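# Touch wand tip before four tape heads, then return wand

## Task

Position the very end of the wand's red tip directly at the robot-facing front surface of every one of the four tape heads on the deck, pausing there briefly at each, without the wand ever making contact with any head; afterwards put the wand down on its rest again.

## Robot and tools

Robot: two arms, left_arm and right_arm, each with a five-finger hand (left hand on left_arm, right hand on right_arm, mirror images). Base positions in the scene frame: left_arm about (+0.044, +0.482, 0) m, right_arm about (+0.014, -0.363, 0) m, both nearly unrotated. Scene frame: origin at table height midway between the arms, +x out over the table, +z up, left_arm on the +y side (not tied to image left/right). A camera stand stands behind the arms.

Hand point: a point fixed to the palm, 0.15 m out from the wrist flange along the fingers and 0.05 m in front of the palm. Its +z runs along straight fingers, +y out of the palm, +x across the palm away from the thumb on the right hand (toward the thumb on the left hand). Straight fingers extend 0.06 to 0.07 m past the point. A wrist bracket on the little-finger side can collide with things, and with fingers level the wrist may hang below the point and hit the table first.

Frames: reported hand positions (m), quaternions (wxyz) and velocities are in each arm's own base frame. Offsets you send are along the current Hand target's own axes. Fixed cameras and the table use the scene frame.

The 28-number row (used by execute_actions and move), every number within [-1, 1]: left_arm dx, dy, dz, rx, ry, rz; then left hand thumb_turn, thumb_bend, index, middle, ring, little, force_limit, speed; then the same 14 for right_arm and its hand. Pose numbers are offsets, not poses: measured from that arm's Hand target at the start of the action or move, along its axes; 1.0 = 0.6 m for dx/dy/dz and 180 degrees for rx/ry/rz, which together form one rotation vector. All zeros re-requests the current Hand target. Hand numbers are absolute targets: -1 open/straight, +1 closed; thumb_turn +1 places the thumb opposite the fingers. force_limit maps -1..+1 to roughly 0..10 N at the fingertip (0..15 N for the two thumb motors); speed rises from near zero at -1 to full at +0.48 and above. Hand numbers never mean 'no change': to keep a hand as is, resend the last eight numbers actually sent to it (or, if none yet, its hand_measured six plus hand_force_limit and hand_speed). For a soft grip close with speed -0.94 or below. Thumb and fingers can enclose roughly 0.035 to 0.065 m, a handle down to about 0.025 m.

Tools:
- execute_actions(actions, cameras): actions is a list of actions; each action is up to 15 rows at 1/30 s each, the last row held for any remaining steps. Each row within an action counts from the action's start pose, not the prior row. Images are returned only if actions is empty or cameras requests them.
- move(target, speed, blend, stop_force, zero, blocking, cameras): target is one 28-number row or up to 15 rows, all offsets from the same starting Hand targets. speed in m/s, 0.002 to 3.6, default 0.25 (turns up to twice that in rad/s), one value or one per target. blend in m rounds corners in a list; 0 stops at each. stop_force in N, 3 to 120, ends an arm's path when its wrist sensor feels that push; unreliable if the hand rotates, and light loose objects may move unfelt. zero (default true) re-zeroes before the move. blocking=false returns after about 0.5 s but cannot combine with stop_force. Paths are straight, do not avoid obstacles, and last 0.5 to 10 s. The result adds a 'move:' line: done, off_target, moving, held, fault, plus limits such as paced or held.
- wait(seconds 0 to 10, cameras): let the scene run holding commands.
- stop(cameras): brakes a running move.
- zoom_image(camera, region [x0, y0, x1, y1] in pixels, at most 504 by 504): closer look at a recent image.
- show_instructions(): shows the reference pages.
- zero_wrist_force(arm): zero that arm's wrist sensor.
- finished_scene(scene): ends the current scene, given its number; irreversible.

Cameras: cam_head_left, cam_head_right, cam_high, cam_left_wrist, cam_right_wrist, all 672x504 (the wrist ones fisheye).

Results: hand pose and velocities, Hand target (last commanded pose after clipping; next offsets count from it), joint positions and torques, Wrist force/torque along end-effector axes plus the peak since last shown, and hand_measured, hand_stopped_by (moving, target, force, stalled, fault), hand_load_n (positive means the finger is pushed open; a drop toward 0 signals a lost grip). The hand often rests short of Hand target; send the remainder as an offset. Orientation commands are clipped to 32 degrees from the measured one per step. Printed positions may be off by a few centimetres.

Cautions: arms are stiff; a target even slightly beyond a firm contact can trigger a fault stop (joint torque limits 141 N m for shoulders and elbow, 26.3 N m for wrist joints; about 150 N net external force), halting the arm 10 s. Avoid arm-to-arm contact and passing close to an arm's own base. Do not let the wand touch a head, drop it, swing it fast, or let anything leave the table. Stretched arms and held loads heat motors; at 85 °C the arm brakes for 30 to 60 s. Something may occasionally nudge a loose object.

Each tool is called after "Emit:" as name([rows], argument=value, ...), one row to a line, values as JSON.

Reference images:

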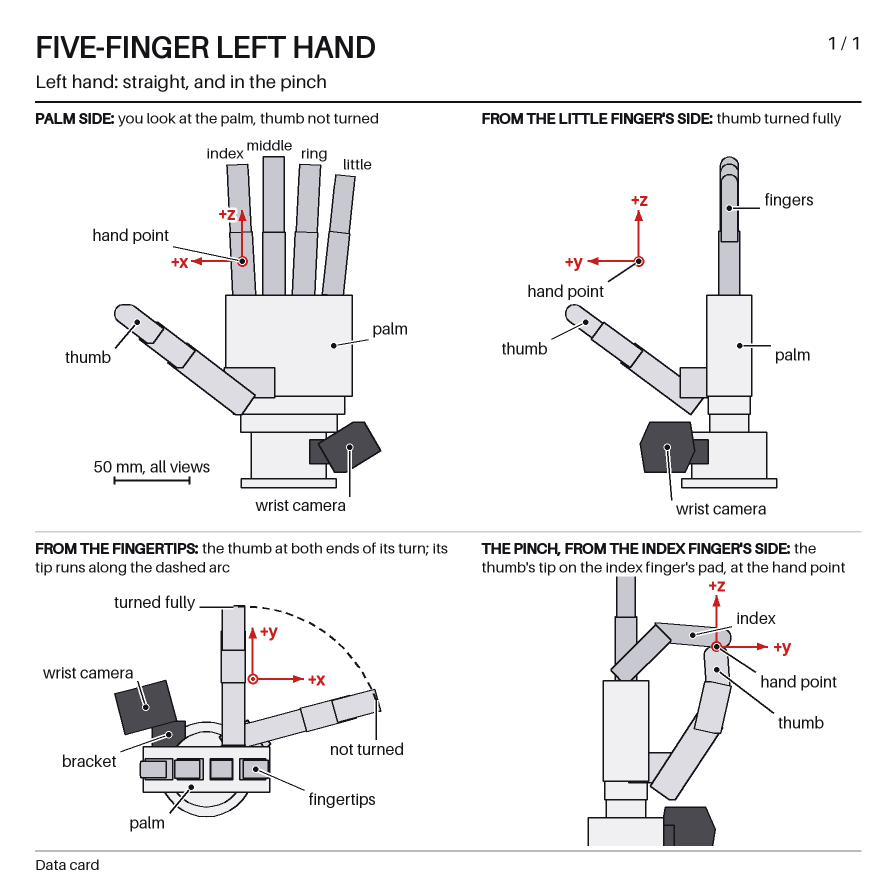

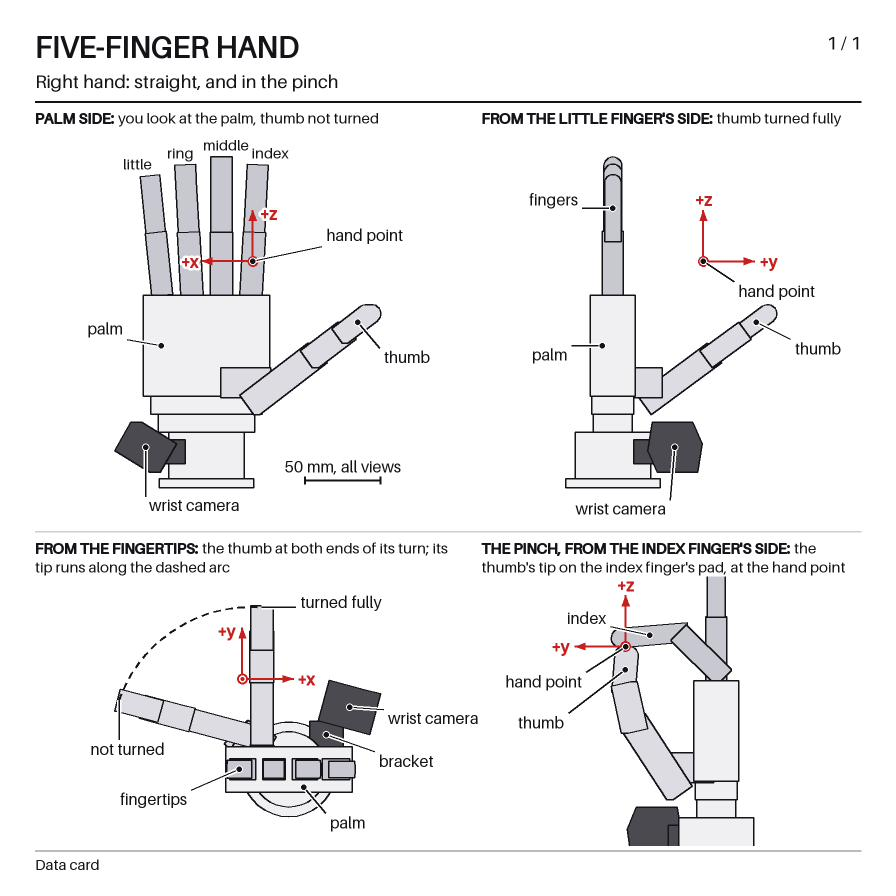

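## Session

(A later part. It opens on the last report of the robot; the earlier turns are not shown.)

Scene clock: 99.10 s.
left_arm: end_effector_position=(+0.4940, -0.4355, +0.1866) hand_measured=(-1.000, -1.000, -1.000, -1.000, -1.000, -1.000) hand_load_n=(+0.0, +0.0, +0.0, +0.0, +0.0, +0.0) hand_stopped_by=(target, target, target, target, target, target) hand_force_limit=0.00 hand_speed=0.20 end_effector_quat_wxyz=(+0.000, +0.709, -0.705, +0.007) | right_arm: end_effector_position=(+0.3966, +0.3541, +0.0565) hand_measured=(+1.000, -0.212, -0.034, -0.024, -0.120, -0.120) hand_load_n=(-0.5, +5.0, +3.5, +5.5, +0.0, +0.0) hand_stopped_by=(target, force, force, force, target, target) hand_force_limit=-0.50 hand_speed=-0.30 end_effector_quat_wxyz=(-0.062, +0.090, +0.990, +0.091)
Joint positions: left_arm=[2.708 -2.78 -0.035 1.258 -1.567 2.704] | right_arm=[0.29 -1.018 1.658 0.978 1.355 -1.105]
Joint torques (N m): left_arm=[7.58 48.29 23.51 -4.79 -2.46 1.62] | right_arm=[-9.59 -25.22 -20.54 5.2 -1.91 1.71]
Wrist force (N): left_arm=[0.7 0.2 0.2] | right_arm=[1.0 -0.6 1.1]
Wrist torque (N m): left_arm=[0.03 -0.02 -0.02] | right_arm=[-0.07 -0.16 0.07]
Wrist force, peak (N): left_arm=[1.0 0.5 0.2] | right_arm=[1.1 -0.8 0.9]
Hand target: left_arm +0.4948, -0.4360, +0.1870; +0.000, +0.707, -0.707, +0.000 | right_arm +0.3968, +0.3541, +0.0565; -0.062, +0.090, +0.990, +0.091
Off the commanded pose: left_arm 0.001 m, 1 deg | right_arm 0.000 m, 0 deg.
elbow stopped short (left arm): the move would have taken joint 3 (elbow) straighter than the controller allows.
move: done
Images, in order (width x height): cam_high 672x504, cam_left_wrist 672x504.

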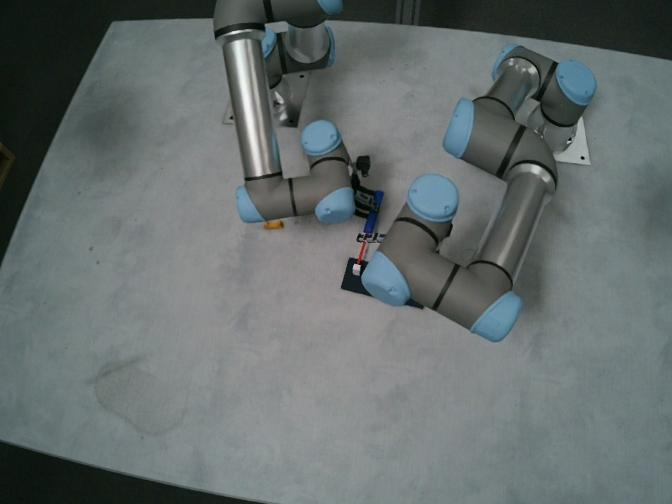

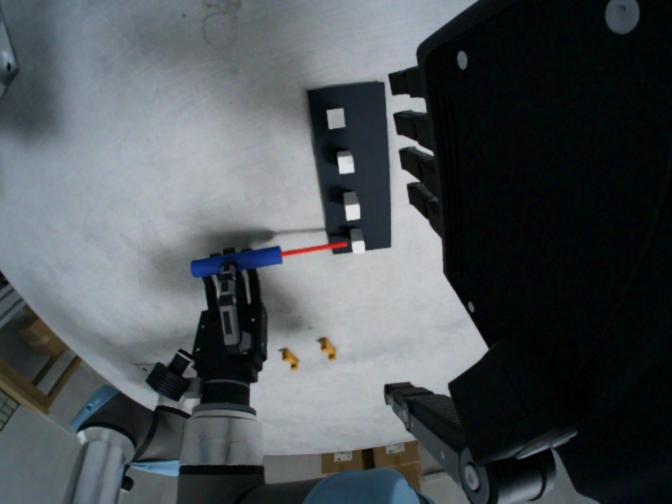

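Emit:
move(target=[0,0,0,0,0,0,-1,-1,-1,-1,-1,-1,0,0.2, -0.0058,0,0,0,0,0,1,0.3,0.4,0.4,-0.12,-0.12,-0.5,-0.3], speed=0.02, cameras=["cam_left_wrist","cam_high"])

Emit:
zoom_image(camera="cam_left_wrist", region=[330, 220, 380, 260])

Emit:
zoom_image(camera="cam_high", region=[345, 240, 385, 280])

Scene clock: 102.77 s.
left_arm: end_effector_position=(+0.4940, -0.4354, +0.1866) hand_measured=(-1.000, -1.000, -1.000, -1.000, -1.000, -1.000) hand_load_n=(+0.0, +0.0, +0.0, +0.0, +0.0, +0.0) hand_stopped_by=(target, target, target, target, target, target) hand_force_limit=0.00 hand_speed=0.20 end_effector_quat_wxyz=(+0.000, +0.709, -0.705, +0.007) | right_arm: end_effector_position=(+0.4000, +0.3535, +0.0561) hand_measured=(+1.000, -0.212, -0.034, -0.024, -0.120, -0.120) hand_load_n=(-0.5, +5.0, +3.0, +6.0, +0.0, +0.0) hand_stopped_by=(target, force, force, force, target, target) hand_force_limit=-0.50 hand_speed=-0.30 end_effector_quat_wxyz=(-0.062, +0.090, +0.990, +0.091)
Joint positions: left_arm=[2.708 -2.78 -0.035 1.257 -1.567 2.704] | right_arm=[0.287 -1.013 1.65 0.981 1.355 -1.108]
Joint torques (N m): left_arm=[6.88 48.98 24.5 -4.93 -2.43 1.81] | right_arm=[-9.87 -26.58 -21.76 5.18 1.17 -1.32]
Wrist force (N): left_arm=[0.7 0.4 0.2] | right_arm=[1.1 -0.7 1.1]
Wrist torque (N m): left_arm=[0.04 -0.03 -0.03] | right_arm=[-0.08 -0.17 0.20]
Wrist force, peak (N): left_arm=[1.1 0.2 0.5] | right_arm=[1.1 -0.9 1.1]
Hand target: left_arm +0.4948, -0.4360, +0.1870; +0.000, +0.707, -0.707, +0.000 | right_arm +0.4002, +0.3535, +0.0561; -0.062, +0.090, +0.990, +0.091
Off the commanded pose: left_arm 0.001 m, 1 deg | right_arm 0.000 m, 0 deg.
elbow stopped short (left arm): the move would have taken joint 3 (elbow) straighter than the controller allows.
move: done
Images, in order (width x height): cam_high 672x504, cam_left_wrist 672x504.

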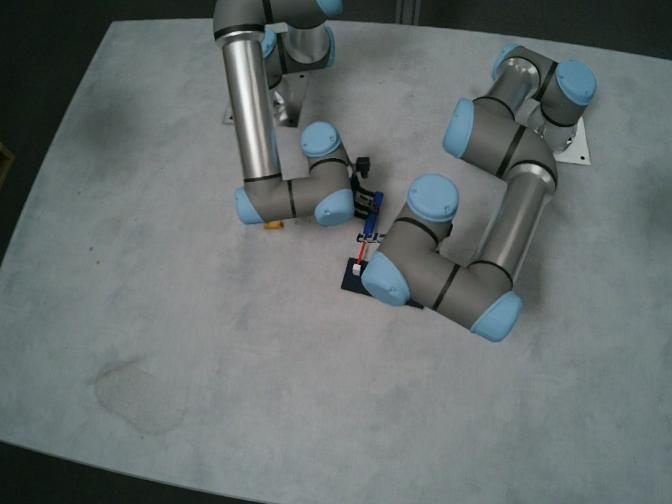

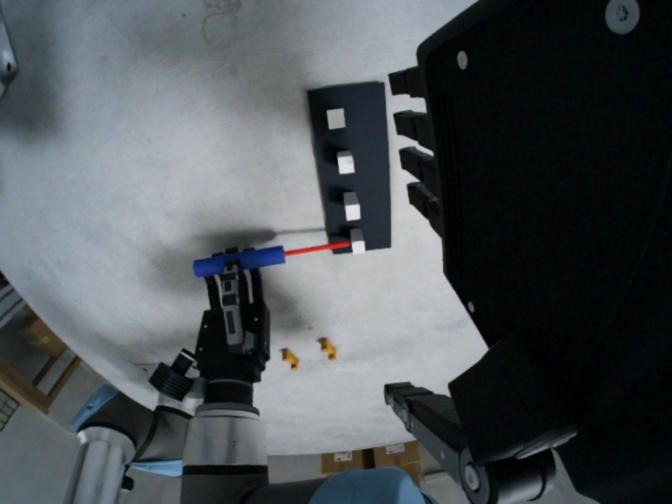

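Scaled by 10.080 from the camera's 672x504 image, which has a finer 960x720 frame.

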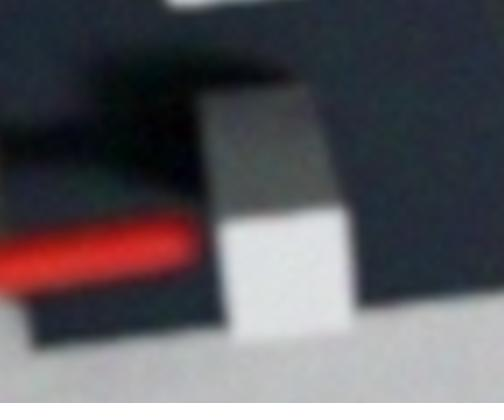

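Scaled by 12.600 from the camera's 672x504 image, which has a finer 960x720 frame.

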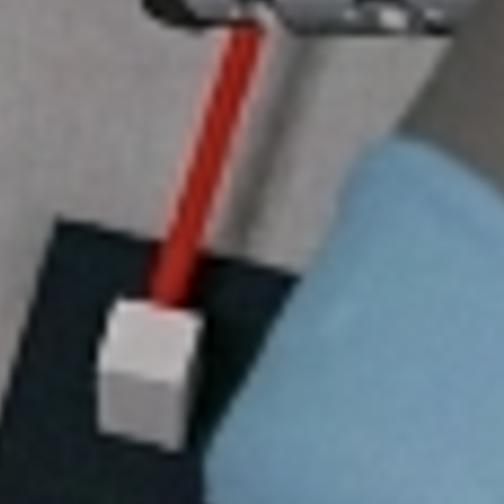

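Emit:
move(target=[0,0,0,0,0,0,-1,-1,-1,-1,-1,-1,0,0.2, -0.0005,0.0012,0.0035,0,0,0,1,0.3,0.4,0.4,-0.12,-0.12,-0.5,-0.3], speed=0.02)

Emit:
wait(seconds=1, cameras=["cam_left_wrist","cam_high"])

Emit:
zoom_image(camera="cam_left_wrist", region=[330, 190, 380, 260])

Scene clock: 107.80 s.
left_arm: end_effector_position=(+0.4940, -0.4354, +0.1866) hand_measured=(-1.000, -1.000, -1.000, -1.000, -1.000, -1.000) hand_load_n=(+0.0, +0.0, +0.0, +0.0, +0.0, +0.0) hand_stopped_by=(target, target, target, target, target, target) hand_force_limit=0.00 hand_speed=0.20 end_effector_quat_wxyz=(+0.000, +0.709, -0.705, +0.007) | right_arm: end_effector_position=(+0.4004, +0.3544, +0.0542) hand_measured=(+1.000, -0.212, -0.034, -0.024, -0.120, -0.120) hand_load_n=(+0.0, +5.0, +3.5, +6.0, +0.0, +0.0) hand_stopped_by=(target, force, force, force, target, target) hand_force_limit=-0.50 hand_speed=-0.30 end_effector_quat_wxyz=(-0.062, +0.090, +0.990, +0.091)
Joint positions: left_arm=[2.708 -2.78 -0.035 1.257 -1.567 2.704] | right_arm=[0.288 -1.008 1.649 0.978 1.355 -1.106]
Joint torques (N m): left_arm=[4.35 48.46 23.8 -4.78 -2.33 1.61] | right_arm=[9.39 -26.06 -22.3 0.04 -1.54 1.56]
Wrist force (N): left_arm=[0.7 0.2 0.1] | right_arm=[0.9 -0.6 1.0]
Wrist torque (N m): left_arm=[0.04 -0.02 -0.03] | right_arm=[-0.06 -0.15 0.07]
Wrist force, peak (N): left_arm=[1.0 0.5 0.3] | right_arm=[1.2 -0.7 1.1]
Hand target: left_arm +0.4948, -0.4360, +0.1870; +0.000, +0.707, -0.707, +0.000 | right_arm +0.4004, +0.3545, +0.0541; -0.062, +0.090, +0.990, +0.091
Off the commanded pose: left_arm 0.001 m, 1 deg | right_arm 0.000 m, 0 deg.
elbow stopped short (left arm): the move would have taken joint 3 (elbow) straighter than the controller allows.
move: done

Scene clock: 108.80 s.
left_arm: end_effector_position=(+0.4940, -0.4354, +0.1866) hand_measured=(-1.000, -1.000, -1.000, -1.000, -1.000, -1.000) hand_load_n=(+0.0, +0.0, +0.0, +0.0, +0.0, +0.0) hand_stopped_by=(target, target, target, target, target, target) hand_force_limit=0.00 hand_speed=0.20 end_effector_quat_wxyz=(+0.000, +0.709, -0.705, +0.007) | right_arm: end_effector_position=(+0.4004, +0.3545, +0.0541) hand_measured=(+1.000, -0.212, -0.034, -0.024, -0.120, -0.120) hand_load_n=(-0.5, +5.0, +3.5, +6.0, +0.0, +0.0) hand_stopped_by=(target, force, force, force, target, target) hand_force_limit=-0.50 hand_speed=-0.30 end_effector_quat_wxyz=(-0.062, +0.090, +0.990, +0.091)
Joint positions: left_arm=[2.708 -2.78 -0.035 1.257 -1.567 2.704] | right_arm=[0.289 -1.008 1.649 0.978 1.355 -1.106]
Joint torques (N m): left_arm=[4.98 47.98 23.94 -4.75 -2.31 1.6] | right_arm=[11.11 -25.9 -21.86 0.24 -1.92 1.69]
Wrist force (N): left_arm=[0.7 0.3 0.2] | right_arm=[1.0 -0.7 1.1]
Wrist torque (N m): left_arm=[0.04 -0.02 -0.03] | right_arm=[-0.08 -0.16 0.07]
Wrist force, peak (N): left_arm=[1.0 0.4 0.1] | right_arm=[1.2 -0.8 1.1]
Hand target: left_arm +0.4948, -0.4360, +0.1870; +0.000, +0.707, -0.707, +0.000 | right_arm +0.4004, +0.3545, +0.0541; -0.062, +0.090, +0.990, +0.091
Off the commanded pose: left_arm 0.001 m, 1 deg | right_arm 0.000 m, 0 deg.
wait: 1.00 s; at rest by 0.17 s
Images, in order (width x height): cam_high 672x504, cam_left_wrist 672x504.

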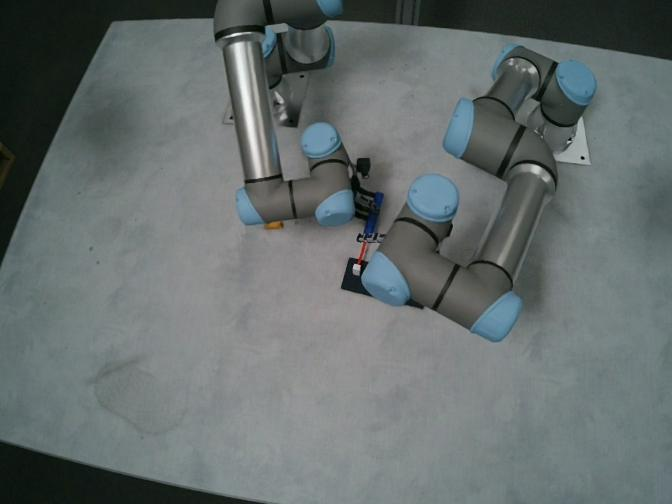

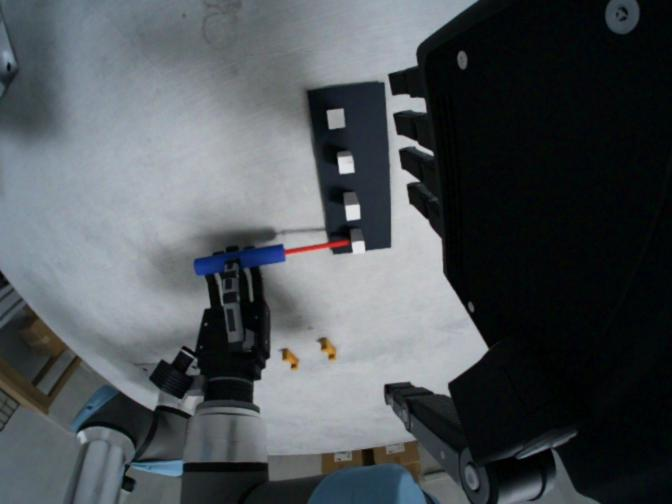

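Scaled by 7.200 from the camera's 672x504 image, which has a finer 960x720 frame.

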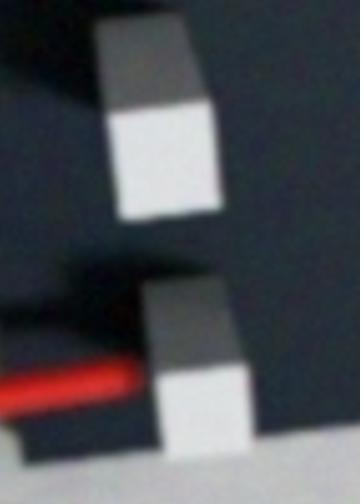

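Emit:
move(target=[0,0,0,0,0,0,-1,-1,-1,-1,-1,-1,0,0.2, -0.0012,0,0,0,0,0,1,0.3,0.4,0.4,-0.12,-0.12,-0.5,-0.3], speed=0.01)

Emit:
wait(seconds=1.2)

Emit:
move([
  [0,0,0,0,0,0,-1,-1,-1,-1,-1,-1,0,0.2, 0.0202,0,-0.0007,0,0,0,1,0.3,0.4,0.4,-0.12,-0.12,-0.5,-0.3],
  [-0.0783,-0.0083,0,0,0,0,-1,-1,-1,-1,-1,-1,0,0.2, 0.0353,0.0772,0.0092,0,0,0,1,0.3,0.4,0.4,-0.12,-0.12,-0.5,-0.3],
  [-0.0783,-0.0083,0,0,0,0,-1,-1,-1,-1,-1,-1,0,0.2, 0.0157,0.0772,0.0092,0,0,0,1,0.3,0.4,0.4,-0.12,-0.12,-0.5,-0.3],
], speed=[0.03,0.05,0.02], blend=[0.003,0.003,0], cameras=["cam_left_wrist","cam_high"])

Emit:
zoom_image(camera="cam_left_wrist", region=[320, 190, 380, 260])

Emit:
zoom_image(camera="cam_high", region=[360, 245, 400, 285])

Scene clock: 114.97 s.
left_arm: end_effector_position=(+0.4940, -0.4354, +0.1866) hand_measured=(-1.000, -1.000, -1.000, -1.000, -1.000, -1.000) hand_load_n=(+0.5, -0.5, +0.0, +0.0, +0.0, +0.0) hand_stopped_by=(target, target, target, target, target, target) hand_force_limit=0.00 hand_speed=0.20 end_effector_quat_wxyz=(+0.000, +0.709, -0.705, +0.007) | right_arm: end_effector_position=(+0.4010, +0.3544, +0.0540) hand_measured=(+1.000, -0.212, -0.034, -0.024, -0.120, -0.120) hand_load_n=(-0.5, +5.0, +3.0, +6.0, +0.0, +0.0) hand_stopped_by=(target, force, force, force, target, target) hand_force_limit=-0.50 hand_speed=-0.30 end_effector_quat_wxyz=(-0.062, +0.090, +0.990, +0.091)
Joint positions: left_arm=[2.708 -2.78 -0.035 1.257 -1.567 2.704] | right_arm=[0.288 -1.007 1.647 0.978 1.355 -1.106]
Joint torques (N m): left_arm=[3.39 48.66 23.28 -4.73 -2.32 1.79] | right_arm=[-9.71 -25.85 -21.87 5.18 -0.69 -1.34]
Wrist force (N): left_arm=[0.6 0.4 0.2] | right_arm=[0.9 -0.7 0.8]
Wrist torque (N m): left_arm=[0.05 -0.01 -0.04] | right_arm=[-0.07 -0.14 0.14]
Wrist force, peak (N): left_arm=[1.0 0.6 0.1] | right_arm=[1.2 -0.6 1.2]
Hand target: left_arm +0.4948, -0.4360, +0.1870; +0.000, +0.707, -0.707, +0.000 | right_arm +0.4011, +0.3544, +0.0540; -0.062, +0.090, +0.990, +0.091
Off the commanded pose: left_arm 0.001 m, 1 deg | right_arm 0.000 m, 0 deg.
elbow stopped short (left arm): the move would have taken joint 3 (elbow) straighter than the controller allows.
move: done

Scene clock: 116.17 s.
left_arm: end_effector_position=(+0.4940, -0.4354, +0.1866) hand_measured=(-1.000, -1.000, -1.000, -1.000, -1.000, -1.000) hand_load_n=(+0.0, +0.0, +0.0, +0.0, +0.0, +0.0) hand_stopped_by=(target, target, target, target, target, target) hand_force_limit=0.00 hand_speed=0.20 end_effector_quat_wxyz=(+0.000, +0.709, -0.705, +0.007) | right_arm: end_effector_position=(+0.4011, +0.3544, +0.0540) hand_measured=(+1.000, -0.212, -0.034, -0.024, -0.120, -0.120) hand_load_n=(-0.5, +5.0, +3.0, +6.0, +0.0, +0.0) hand_stopped_by=(target, force, force, force, target, target) hand_force_limit=-0.50 hand_speed=-0.30 end_effector_quat_wxyz=(-0.062, +0.090, +0.990, +0.091)
Joint positions: left_arm=[2.708 -2.78 -0.035 1.257 -1.567 2.704] | right_arm=[0.288 -1.007 1.647 0.978 1.355 -1.106]
Joint torques (N m): left_arm=[2.54 49.06 23.98 -4.78 -2.28 1.7] | right_arm=[-10.12 -26.13 -21.75 5.27 0.79 -1.29]
Wrist force (N): left_arm=[0.6 0.2 0.2] | right_arm=[1.0 -0.6 0.9]
Wrist torque (N m): left_arm=[0.02 -0.01 -0.03] | right_arm=[-0.06 -0.16 0.16]
Wrist force, peak (N): left_arm=[1.1 0.3 0.3] | right_arm=[1.2 -0.8 1.0]
Hand target: left_arm +0.4948, -0.4360, +0.1870; +0.000, +0.707, -0.707, +0.000 | right_arm +0.4011, +0.3544, +0.0540; -0.062, +0.090, +0.990, +0.091
Off the commanded pose: left_arm 0.001 m, 1 deg | right_arm 0.000 m, 0 deg.
wait: 1.20 s; at rest by 0.17 s

Scene clock: 118.50 s.
left_arm: end_effector_position=(+0.4998, -0.3890, +0.1870) hand_measured=(-1.000, -1.000, -1.000, -1.000, -1.000, -1.000) hand_load_n=(+0.0, +0.0, +0.0, +0.0, +0.0, +0.0) hand_stopped_by=(target, target, target, target, target, target) hand_force_limit=0.00 hand_speed=0.20 end_effector_quat_wxyz=(+0.000, +0.707, -0.707, +0.000) | right_arm: end_effector_position=(+0.3999, +0.4018, +0.0578) hand_measured=(+1.000, -0.212, -0.034, -0.024, -0.120, -0.120) hand_load_n=(-0.5, +5.0, +3.0, +6.0, +0.0, +0.0) hand_stopped_by=(target, force, force, force, target, target) hand_force_limit=-0.50 hand_speed=-0.30 end_effector_quat_wxyz=(-0.062, +0.090, +0.990, +0.091)
Joint positions: left_arm=[2.774 -2.591 -0.416 1.437 -1.571 2.774] | right_arm=[0.387 -0.961 1.549 1.009 1.351 -1.005]
Joint torques (N m): left_arm=[6.46 72.84 12 -0.01 2.47 1.76] | right_arm=[-10.49 -28.75 -22.58 5.09 1.22 -1.17]
Wrist force (N): left_arm=[0.6 0.4 0.3] | right_arm=[0.8 -0.4 0.7]
Wrist torque (N m): left_arm=[0.04 -0.01 -0.04] | right_arm=[-0.03 -0.12 0.15]
Wrist force, peak (N): left_arm=[1.1 0.3 0.3] | right_arm=[1.1 -1.0 1.2]
Hand target: left_arm +0.4998, -0.3890, +0.1870; +0.000, +0.707, -0.707, +0.000 | right_arm +0.4001, +0.4018, +0.0578; -0.062, +0.090, +0.990, +0.091
Off the commanded pose: left_arm 0.000 m, 0 deg | right_arm 0.000 m, 0 deg.
elbow stopped short (left arm): the move would have taken joint 3 (elbow) straighter than the controller allows.
move: done
Images, in order (width x height): cam_high 672x504, cam_left_wrist 672x504.

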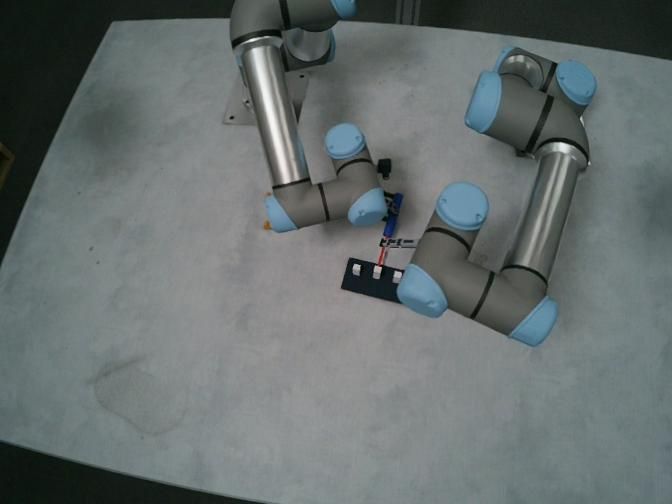

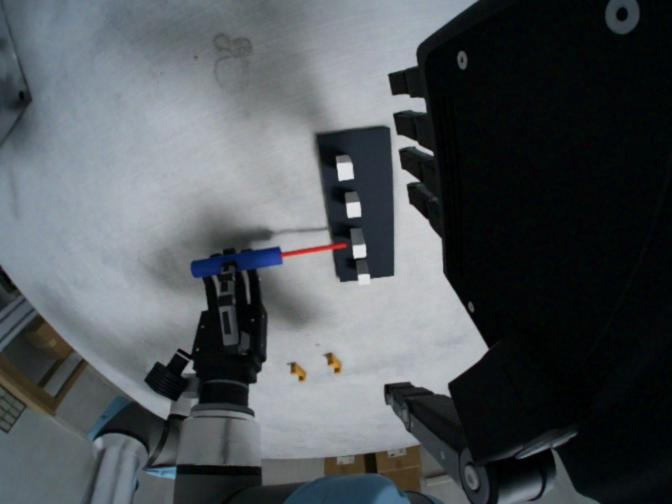

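Scaled by 7.200 from the camera's 672x504 image, which has a finer 960x720 frame.

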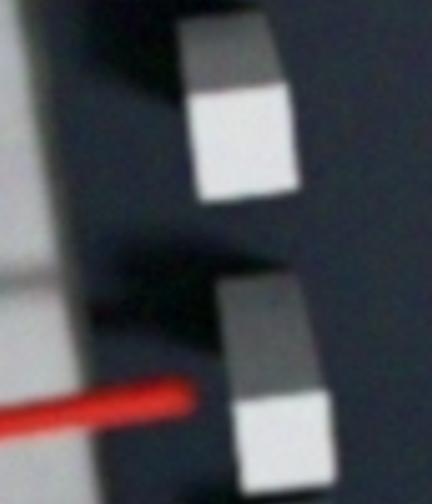

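Scaled by 12.600 from the camera's 672x504 image, which has a finer 960x720 frame.

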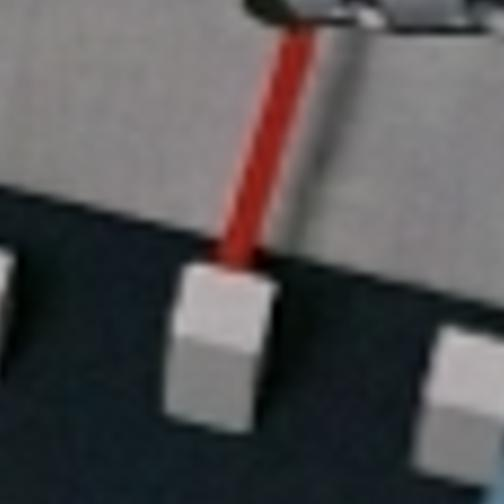

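Emit:
move(target=[0,0,0,0,0,0,-1,-1,-1,-1,-1,-1,0,0.2, -0.0085,0.0008,0,0,0,0,1,0.3,0.4,0.4,-0.12,-0.12,-0.5,-0.3], speed=0.02, cameras=["cam_left_wrist","cam_high"])

Emit:
zoom_image(camera="cam_left_wrist", region=[330, 210, 380, 270])

Scene clock: 121.20 s.
left_arm: end_effector_position=(+0.4998, -0.3890, +0.1870) hand_measured=(-1.000, -1.000, -1.000, -1.000, -1.000, -1.000) hand_load_n=(+0.0, +0.0, +0.0, +0.0, +0.0, +0.0) hand_stopped_by=(target, target, target, target, target, target) hand_force_limit=0.00 hand_speed=0.20 end_effector_quat_wxyz=(+0.000, +0.707, -0.707, +0.000) | right_arm: end_effector_position=(+0.4050, +0.4014, +0.0572) hand_measured=(+1.000, -0.212, -0.034, -0.024, -0.120, -0.120) hand_load_n=(-0.5, +5.0, +3.0, +6.0, +0.0, +0.5) hand_stopped_by=(target, force, force, force, target, target) hand_force_limit=-0.50 hand_speed=-0.30 end_effector_quat_wxyz=(-0.062, +0.090, +0.990, +0.091)
Joint positions: left_arm=[2.774 -2.591 -0.416 1.437 -1.571 2.774] | right_arm=[0.382 -0.953 1.537 1.014 1.351 -1.01]
Joint torques (N m): left_arm=[7.52 73.28 11.33 -0.04 2.43 1.68] | right_arm=[-10.17 -29.49 -21.82 5.02 1.09 -1.3]
Wrist force (N): left_arm=[0.6 0.5 0.0] | right_arm=[0.8 -0.6 0.8]
Wrist torque (N m): left_arm=[0.07 -0.02 -0.04] | right_arm=[-0.08 -0.13 0.15]
Wrist force, peak (N): left_arm=[0.8 0.6 0.3] | right_arm=[1.1 -0.7 0.9]
Hand target: left_arm +0.4998, -0.3890, +0.1870; +0.000, +0.707, -0.707, +0.000 | right_arm +0.4051, +0.4014, +0.0571; -0.062, +0.090, +0.990, +0.091
Off the commanded pose: left_arm 0.000 m, 0 deg | right_arm 0.000 m, 0 deg.
move: done
Images, in order (width x height): cam_high 672x504, cam_left_wrist 672x504.

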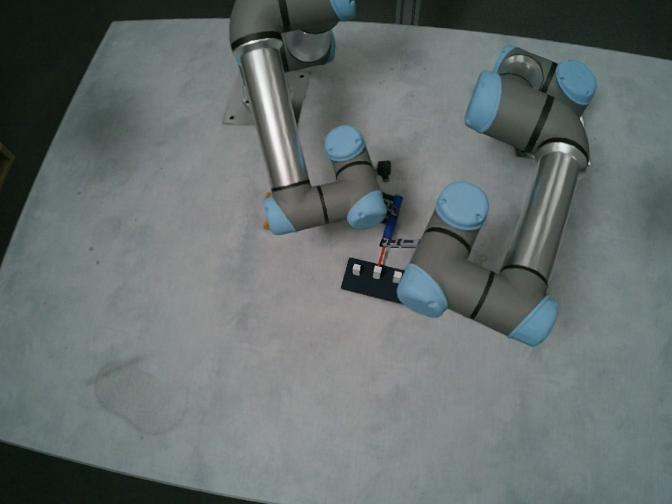

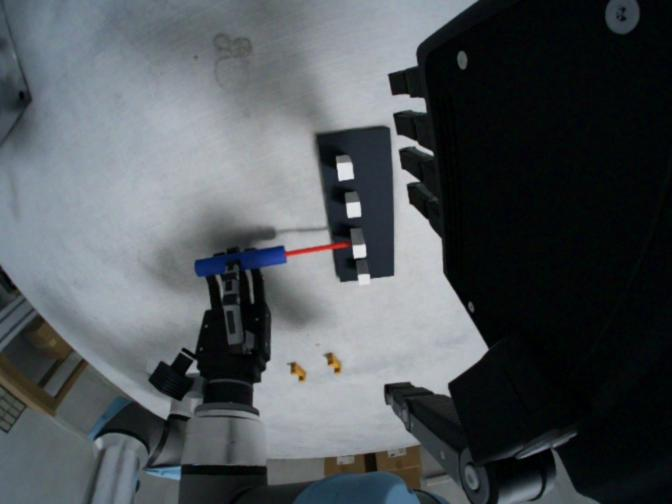

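Scaled by 8.400 from the camera's 672x504 image, which has a finer 960x720 frame.

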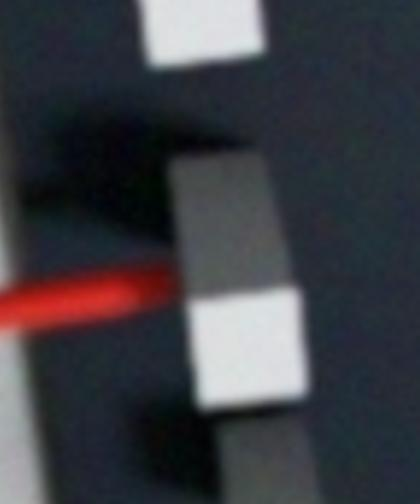

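Emit:
zoom_image(camera="cam_left_wrist", region=[338, 228, 368, 258])

Emit:
wait(seconds=1, cameras=["cam_left_wrist"])

Scaled by 16.800 from the camera's 672x504 image, which has a finer 960x720 frame.

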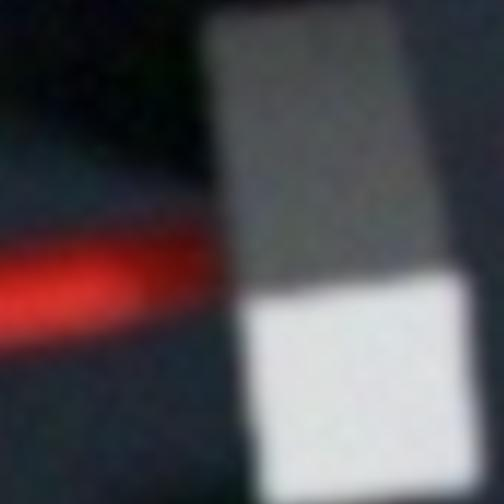

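Scene clock: 123.13 s.
left_arm: end_effector_position=(+0.4998, -0.3890, +0.1870) hand_measured=(-1.000, -1.000, -1.000, -1.000, -1.000, -1.000) hand_load_n=(+0.0, +0.0, +0.0, +0.0, +0.0, +0.0) hand_stopped_by=(target, target, target, target, target, target) hand_force_limit=0.00 hand_speed=0.20 end_effector_quat_wxyz=(+0.000, +0.707, -0.707, +0.000) | right_arm: end_effector_position=(+0.4051, +0.4014, +0.0571) hand_measured=(+1.000, -0.212, -0.034, -0.024, -0.120, -0.120) hand_load_n=(-0.5, +5.0, +3.0, +6.0, +0.0, +0.0) hand_stopped_by=(target, force, force, force, target, target) hand_force_limit=-0.50 hand_speed=-0.30 end_effector_quat_wxyz=(-0.062, +0.090, +0.990, +0.091)
Joint positions: left_arm=[2.774 -2.591 -0.416 1.437 -1.571 2.774] | right_arm=[0.382 -0.952 1.536 1.014 1.351 -1.01]
Joint torques (N m): left_arm=[6.42 72.78 11.54 0.04 2.26 1.73] | right_arm=[-9.83 -28.49 -22.58 5.21 1.09 -1.34]
Wrist force (N): left_arm=[0.4 0.3 0.0] | right_arm=[0.8 -0.8 0.7]
Wrist torque (N m): left_arm=[0.05 0.02 -0.05] | right_arm=[-0.10 -0.12 0.14]
Wrist force, peak (N): left_arm=[0.7 0.6 -0.1] | right_arm=[0.9 -0.6 1.0]
Hand target: left_arm +0.4998, -0.3890, +0.1870; +0.000, +0.707, -0.707, +0.000 | right_arm +0.4051, +0.4014, +0.0571; -0.062, +0.090, +0.990, +0.091
Off the commanded pose: left_arm 0.000 m, 0 deg | right_arm 0.000 m, 0 deg.
wait: 1.00 s; at rest from the start
Images, in order (width x height): cam_left_wrist 672x504.

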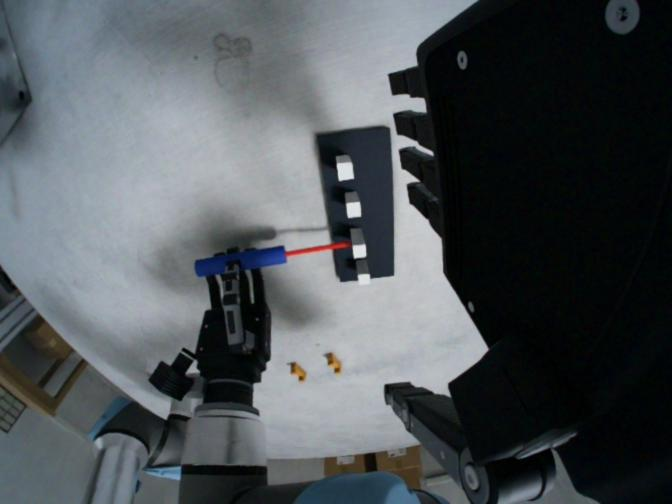

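Emit:
move([
  [0,0,0,0,0,0,-1,-1,-1,-1,-1,-1,0,0.2, 0.0197,-0.0005,0.0027,0,0,0,1,0.3,0.4,0.4,-0.12,-0.12,-0.5,-0.3],
  [-0.0783,-0.0083,0,0,0,0,-1,-1,-1,-1,-1,-1,0,0.2, 0.0247,0.0748,0.0223,0,0,0,1,0.3,0.4,0.4,-0.12,-0.12,-0.5,-0.3],
  [-0.0783,-0.0083,0,0,0,0,-1,-1,-1,-1,-1,-1,0,0.2, 0.0115,0.0752,0.0205,0,0,0,1,0.3,0.4,0.4,-0.12,-0.12,-0.5,-0.3],
], speed=[0.03,0.05,0.02], blend=[0.003,0.003,0], cameras=["cam_left_wrist","cam_high"])

Emit:
zoom_image(camera="cam_left_wrist", region=[325, 215, 375, 265])

Emit:
zoom_image(camera="cam_high", region=[380, 250, 420, 290])

Scene clock: 128.37 s.
left_arm: end_effector_position=(+0.5047, -0.3421, +0.1870) hand_measured=(-1.000, -1.000, -1.000, -1.000, -1.000, -1.000) hand_load_n=(+0.0, +0.0, +0.0, +0.0, +0.0, +0.0) hand_stopped_by=(target, target, target, target, target, target) hand_force_limit=0.00 hand_speed=0.20 end_effector_quat_wxyz=(+0.000, +0.707, -0.707, +0.000) | right_arm: end_effector_position=(+0.4055, +0.4486, +0.0538) hand_measured=(+1.000, -0.212, -0.034, -0.024, -0.120, -0.120) hand_load_n=(-0.5, +4.5, +3.0, +6.0, +0.0, +0.0) hand_stopped_by=(target, force, force, force, target, target) hand_force_limit=-0.50 hand_speed=-0.30 end_effector_quat_wxyz=(-0.062, +0.090, +0.990, +0.091)
Joint positions: left_arm=[2.846 -2.494 -0.601 1.524 -1.571 2.846] | right_arm=[0.469 -0.888 1.425 1.041 1.35 -0.921]
Joint torques (N m): left_arm=[6.49 71.66 11.23 0 2.39 1.74] | right_arm=[-9.8 -30.99 -23.42 5.12 1.21 -1.42]
Wrist force (N): left_arm=[0.6 0.2 0.3] | right_arm=[0.5 -0.7 1.2]
Wrist torque (N m): left_arm=[0.01 0.00 -0.02] | right_arm=[-0.12 -0.11 0.14]
Wrist force, peak (N): left_arm=[1.0 0.5 0.4] | right_arm=[1.5 -0.8 1.1]
Hand target: left_arm +0.5047, -0.3420, +0.1870; +0.000, +0.707, -0.707, +0.000 | right_arm +0.4057, +0.4486, +0.0538; -0.062, +0.090, +0.990, +0.091
Off the commanded pose: left_arm 0.000 m, 0 deg | right_arm 0.000 m, 0 deg.
move: done
Images, in order (width x height): cam_high 672x504, cam_left_wrist 672x504.

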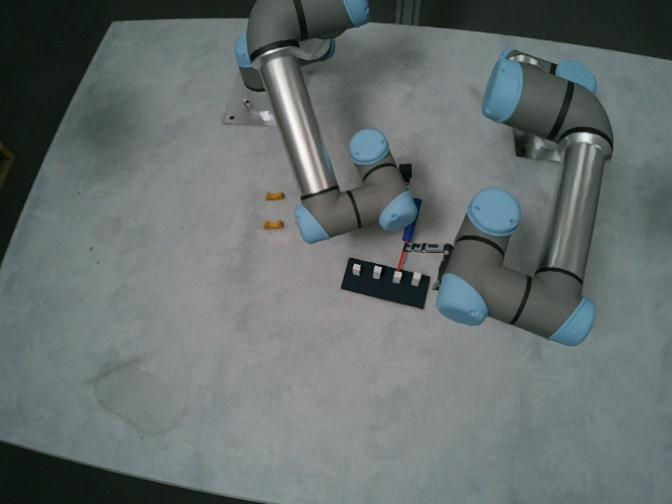

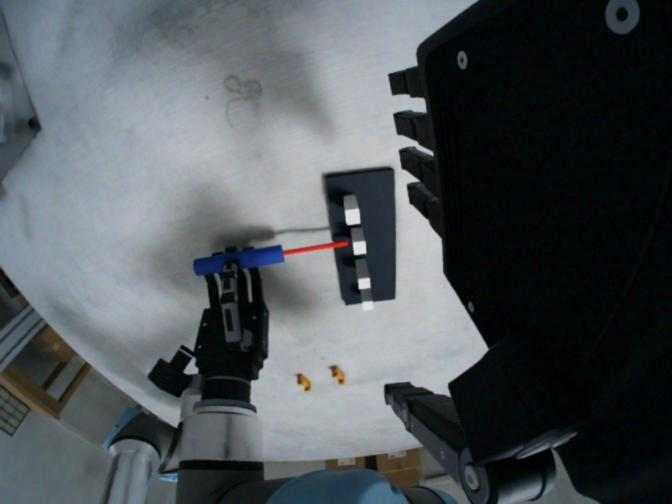

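Scaled by 10.080 from the camera's 672x504 image, which has a finer 960x720 frame.

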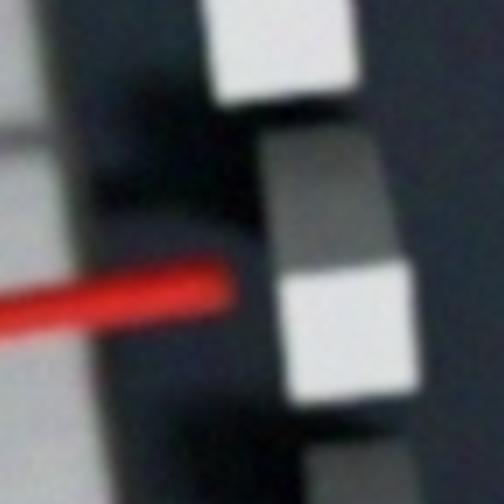

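Scaled by 12.600 from the camera's 672x504 image, which has a finer 960x720 frame.

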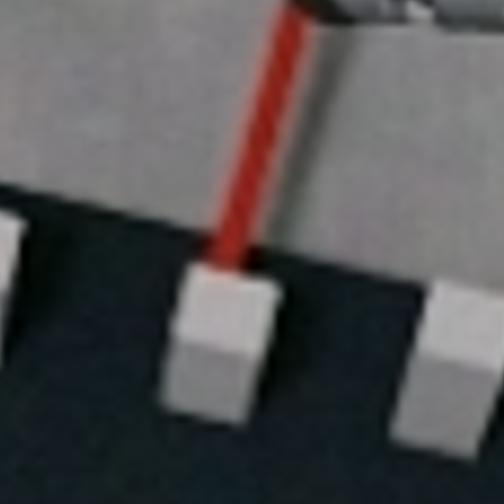

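Emit:
move(target=[0,0,0,0,0,0,-1,-1,-1,-1,-1,-1,0,0.2, -0.0070,0.0027,0.0004,0,0,0,1,0.3,0.4,0.4,-0.12,-0.12,-0.5,-0.3], speed=0.02, cameras=["cam_left_wrist"])

Emit:
zoom_image(camera="cam_left_wrist", region=[335, 225, 370, 260])

Emit:
wait(seconds=0.8)

Scene clock: 131.20 s.
left_arm: end_effector_position=(+0.5047, -0.3420, +0.1870) hand_measured=(-1.000, -1.000, -1.000, -1.000, -1.000, -1.000) hand_load_n=(+0.0, +0.0, +0.0, +0.0, +0.0, +0.0) hand_stopped_by=(target, target, target, target, target, target) hand_force_limit=0.00 hand_speed=0.20 end_effector_quat_wxyz=(+0.000, +0.707, -0.707, +0.000) | right_arm: end_effector_position=(+0.4099, +0.4495, +0.0532) hand_measured=(+1.000, -0.212, -0.034, -0.024, -0.120, -0.120) hand_load_n=(-0.5, +5.0, +3.0, +6.0, +0.0, +0.0) hand_stopped_by=(target, force, force, force, target, target) hand_force_limit=-0.50 hand_speed=-0.30 end_effector_quat_wxyz=(-0.062, +0.090, +0.990, +0.091)
Joint positions: left_arm=[2.846 -2.494 -0.601 1.524 -1.571 2.846] | right_arm=[0.467 -0.879 1.411 1.047 1.35 -0.923]
Joint torques (N m): left_arm=[6.01 71.66 11.67 0.06 2.42 1.73] | right_arm=[-9.31 -32.71 -21.99 5.11 1.18 -1.26]
Wrist force (N): left_arm=[0.6 0.1 0.2] | right_arm=[0.4 -0.7 1.2]
Wrist torque (N m): left_arm=[0.01 -0.01 -0.03] | right_arm=[-0.12 -0.11 0.16]
Wrist force, peak (N): left_arm=[0.7 0.6 -0.1] | right_arm=[0.7 -0.7 1.4]
Hand target: left_arm +0.5047, -0.3420, +0.1870; +0.000, +0.707, -0.707, +0.000 | right_arm +0.4100, +0.4495, +0.0532; -0.062, +0.090, +0.990, +0.091
Off the commanded pose: left_arm 0.000 m, 0 deg | right_arm 0.000 m, 0 deg.
move: done
Images, in order (width x height): cam_left_wrist 672x504.

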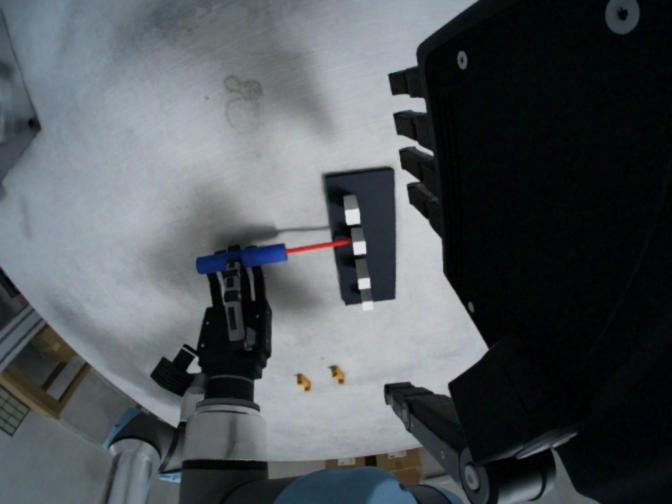

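Scaled by 14.400 from the camera's 672x504 image, which has a finer 960x720 frame.

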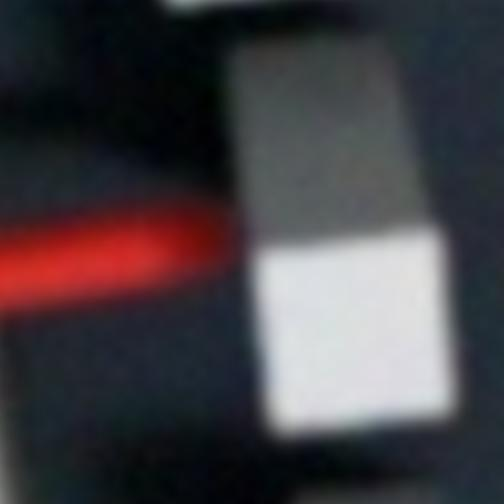

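Scene clock: 132.00 s.
left_arm: end_effector_position=(+0.5047, -0.3420, +0.1870) hand_measured=(-1.000, -1.000, -1.000, -1.000, -1.000, -1.000) hand_load_n=(+0.0, +0.0, +0.0, +0.0, +0.0, +0.0) hand_stopped_by=(target, target, target, target, target, target) hand_force_limit=0.00 hand_speed=0.20 end_effector_quat_wxyz=(+0.000, +0.707, -0.707, +0.000) | right_arm: end_effector_position=(+0.4100, +0.4495, +0.0532) hand_measured=(+1.000, -0.212, -0.034, -0.024, -0.120, -0.120) hand_load_n=(+0.0, +5.0, +3.0, +6.0, +0.0, +0.0) hand_stopped_by=(target, force, force, force, target, target) hand_force_limit=-0.50 hand_speed=-0.30 end_effector_quat_wxyz=(-0.062, +0.090, +0.990, +0.091)
Joint positions: left_arm=[2.846 -2.494 -0.601 1.524 -1.571 2.846] | right_arm=[0.467 -0.878 1.411 1.047 1.35 -0.923]
Joint torques (N m): left_arm=[5.96 71.09 11.92 0 2.38 1.65] | right_arm=[-9.87 -31.57 -23.07 5.28 1.22 -1.32]
Wrist force (N): left_arm=[0.7 0.4 -0.1] | right_arm=[0.5 -0.7 1.1]
Wrist torque (N m): left_arm=[0.06 -0.02 -0.03] | right_arm=[-0.10 -0.11 0.16]
Wrist force, peak (N): left_arm=[0.9 0.1 0.0] | right_arm=[0.7 -0.7 1.2]
Hand target: left_arm +0.5047, -0.3420, +0.1870; +0.000, +0.707, -0.707, +0.000 | right_arm +0.4100, +0.4495, +0.0532; -0.062, +0.090, +0.990, +0.091
Off the commanded pose: left_arm 0.000 m, 0 deg | right_arm 0.000 m, 0 deg.
wait: 0.80 s; at rest by 0.17 s

Emit:
move([
  [0,0,0,0,0,0,-1,-1,-1,-1,-1,-1,0,0.2, 0.0262,-0.0007,0.0035,0,0,0,1,0.3,0.4,0.4,-0.12,-0.12,-0.5,-0.3],
  [-0.0783,-0.0083,0,0,0,0,-1,-1,-1,-1,-1,-1,0,0.2, 0.0338,0.0765,0.0115,0,0,0,1,0.3,0.4,0.4,-0.12,-0.12,-0.5,-0.3],
  [-0.0783,-0.0083,0,0,0,0,-1,-1,-1,-1,-1,-1,0,0.2, 0.0207,0.0768,0.0097,0,0,0,1,0.3,0.4,0.4,-0.12,-0.12,-0.5,-0.3],
], speed=[0.03,0.05,0.02], blend=[0.003,0.003,0], cameras=["cam_left_wrist","cam_high"])

Emit:
zoom_image(camera="cam_left_wrist", region=[325, 215, 375, 265])

Emit:
zoom_image(camera="cam_high", region=[395, 255, 435, 295])

Scene clock: 137.43 s.
left_arm: end_effector_position=(+0.5097, -0.2951, +0.1870) hand_measured=(-1.000, -1.000, -1.000, -1.000, -1.000, -1.000) hand_load_n=(+0.0, +0.0, +0.0, +0.0, +0.0, +0.0) hand_stopped_by=(target, target, target, target, target, target) hand_force_limit=0.00 hand_speed=0.20 end_effector_quat_wxyz=(+0.000, +0.707, -0.707, +0.000) | right_arm: end_effector_position=(+0.4059, +0.4973, +0.0571) hand_measured=(+1.000, -0.212, -0.034, -0.024, -0.120, -0.120) hand_load_n=(-0.5, +5.0, +3.0, +6.0, +0.0, +0.0) hand_stopped_by=(target, force, force, force, target, target) hand_force_limit=-0.50 hand_speed=-0.30 end_effector_quat_wxyz=(-0.062, +0.090, +0.990, +0.091)
Joint positions: left_arm=[2.921 -2.428 -0.722 1.58 -1.571 2.921] | right_arm=[0.55 -0.82 1.288 1.092 1.35 -0.838]
Joint torques (N m): left_arm=[7.02 69.41 11.79 0.11 2.41 1.59] | right_arm=[-9.17 -35.37 -24.39 5.15 1.12 -1.36]
Wrist force (N): left_arm=[0.8 0.0 0.0] | right_arm=[0.9 -0.5 0.8]
Wrist torque (N m): left_arm=[0.00 -0.05 -0.02] | right_arm=[-0.01 -0.18 0.21]
Wrist force, peak (N): left_arm=[1.0 0.3 0.0] | right_arm=[0.8 -0.9 1.6]
Hand target: left_arm +0.5097, -0.2951, +0.1870; +0.000, +0.707, -0.707, +0.000 | right_arm +0.4061, +0.4973, +0.0571; -0.062, +0.090, +0.990, +0.091
Off the commanded pose: left_arm 0.000 m, 0 deg | right_arm 0.000 m, 0 deg.
move: done
Images, in order (width x height): cam_high 672x504, cam_left_wrist 672x504.

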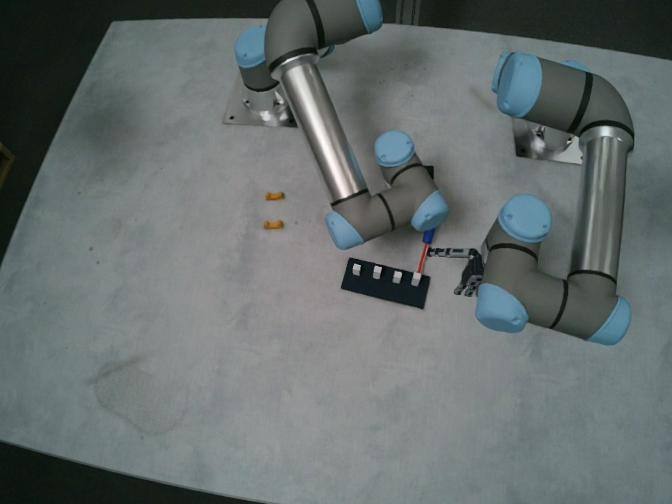

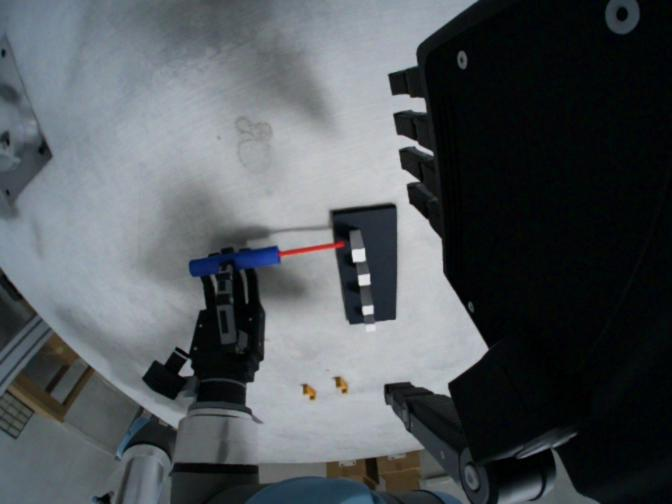

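Scaled by 10.080 from the camera's 672x504 image, which has a finer 960x720 frame.

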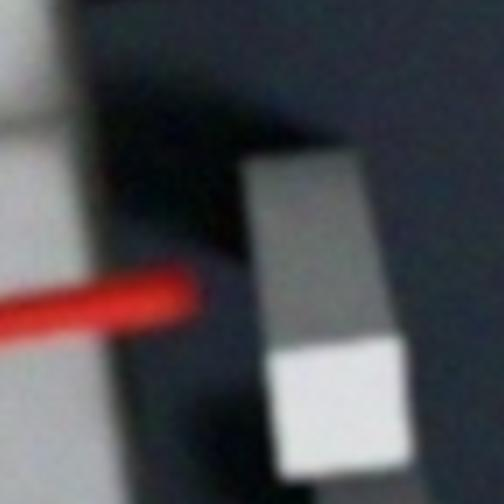

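Scaled by 12.600 from the camera's 672x504 image, which has a finer 960x720 frame.

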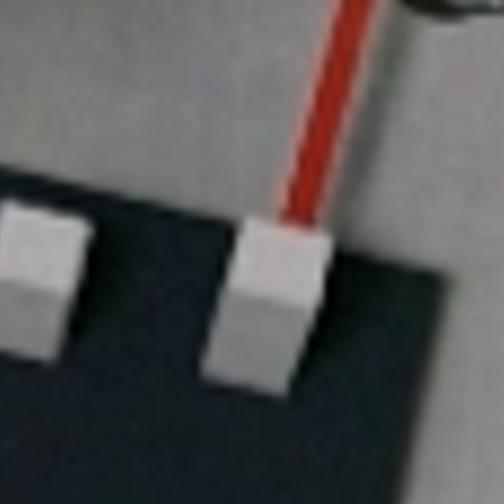

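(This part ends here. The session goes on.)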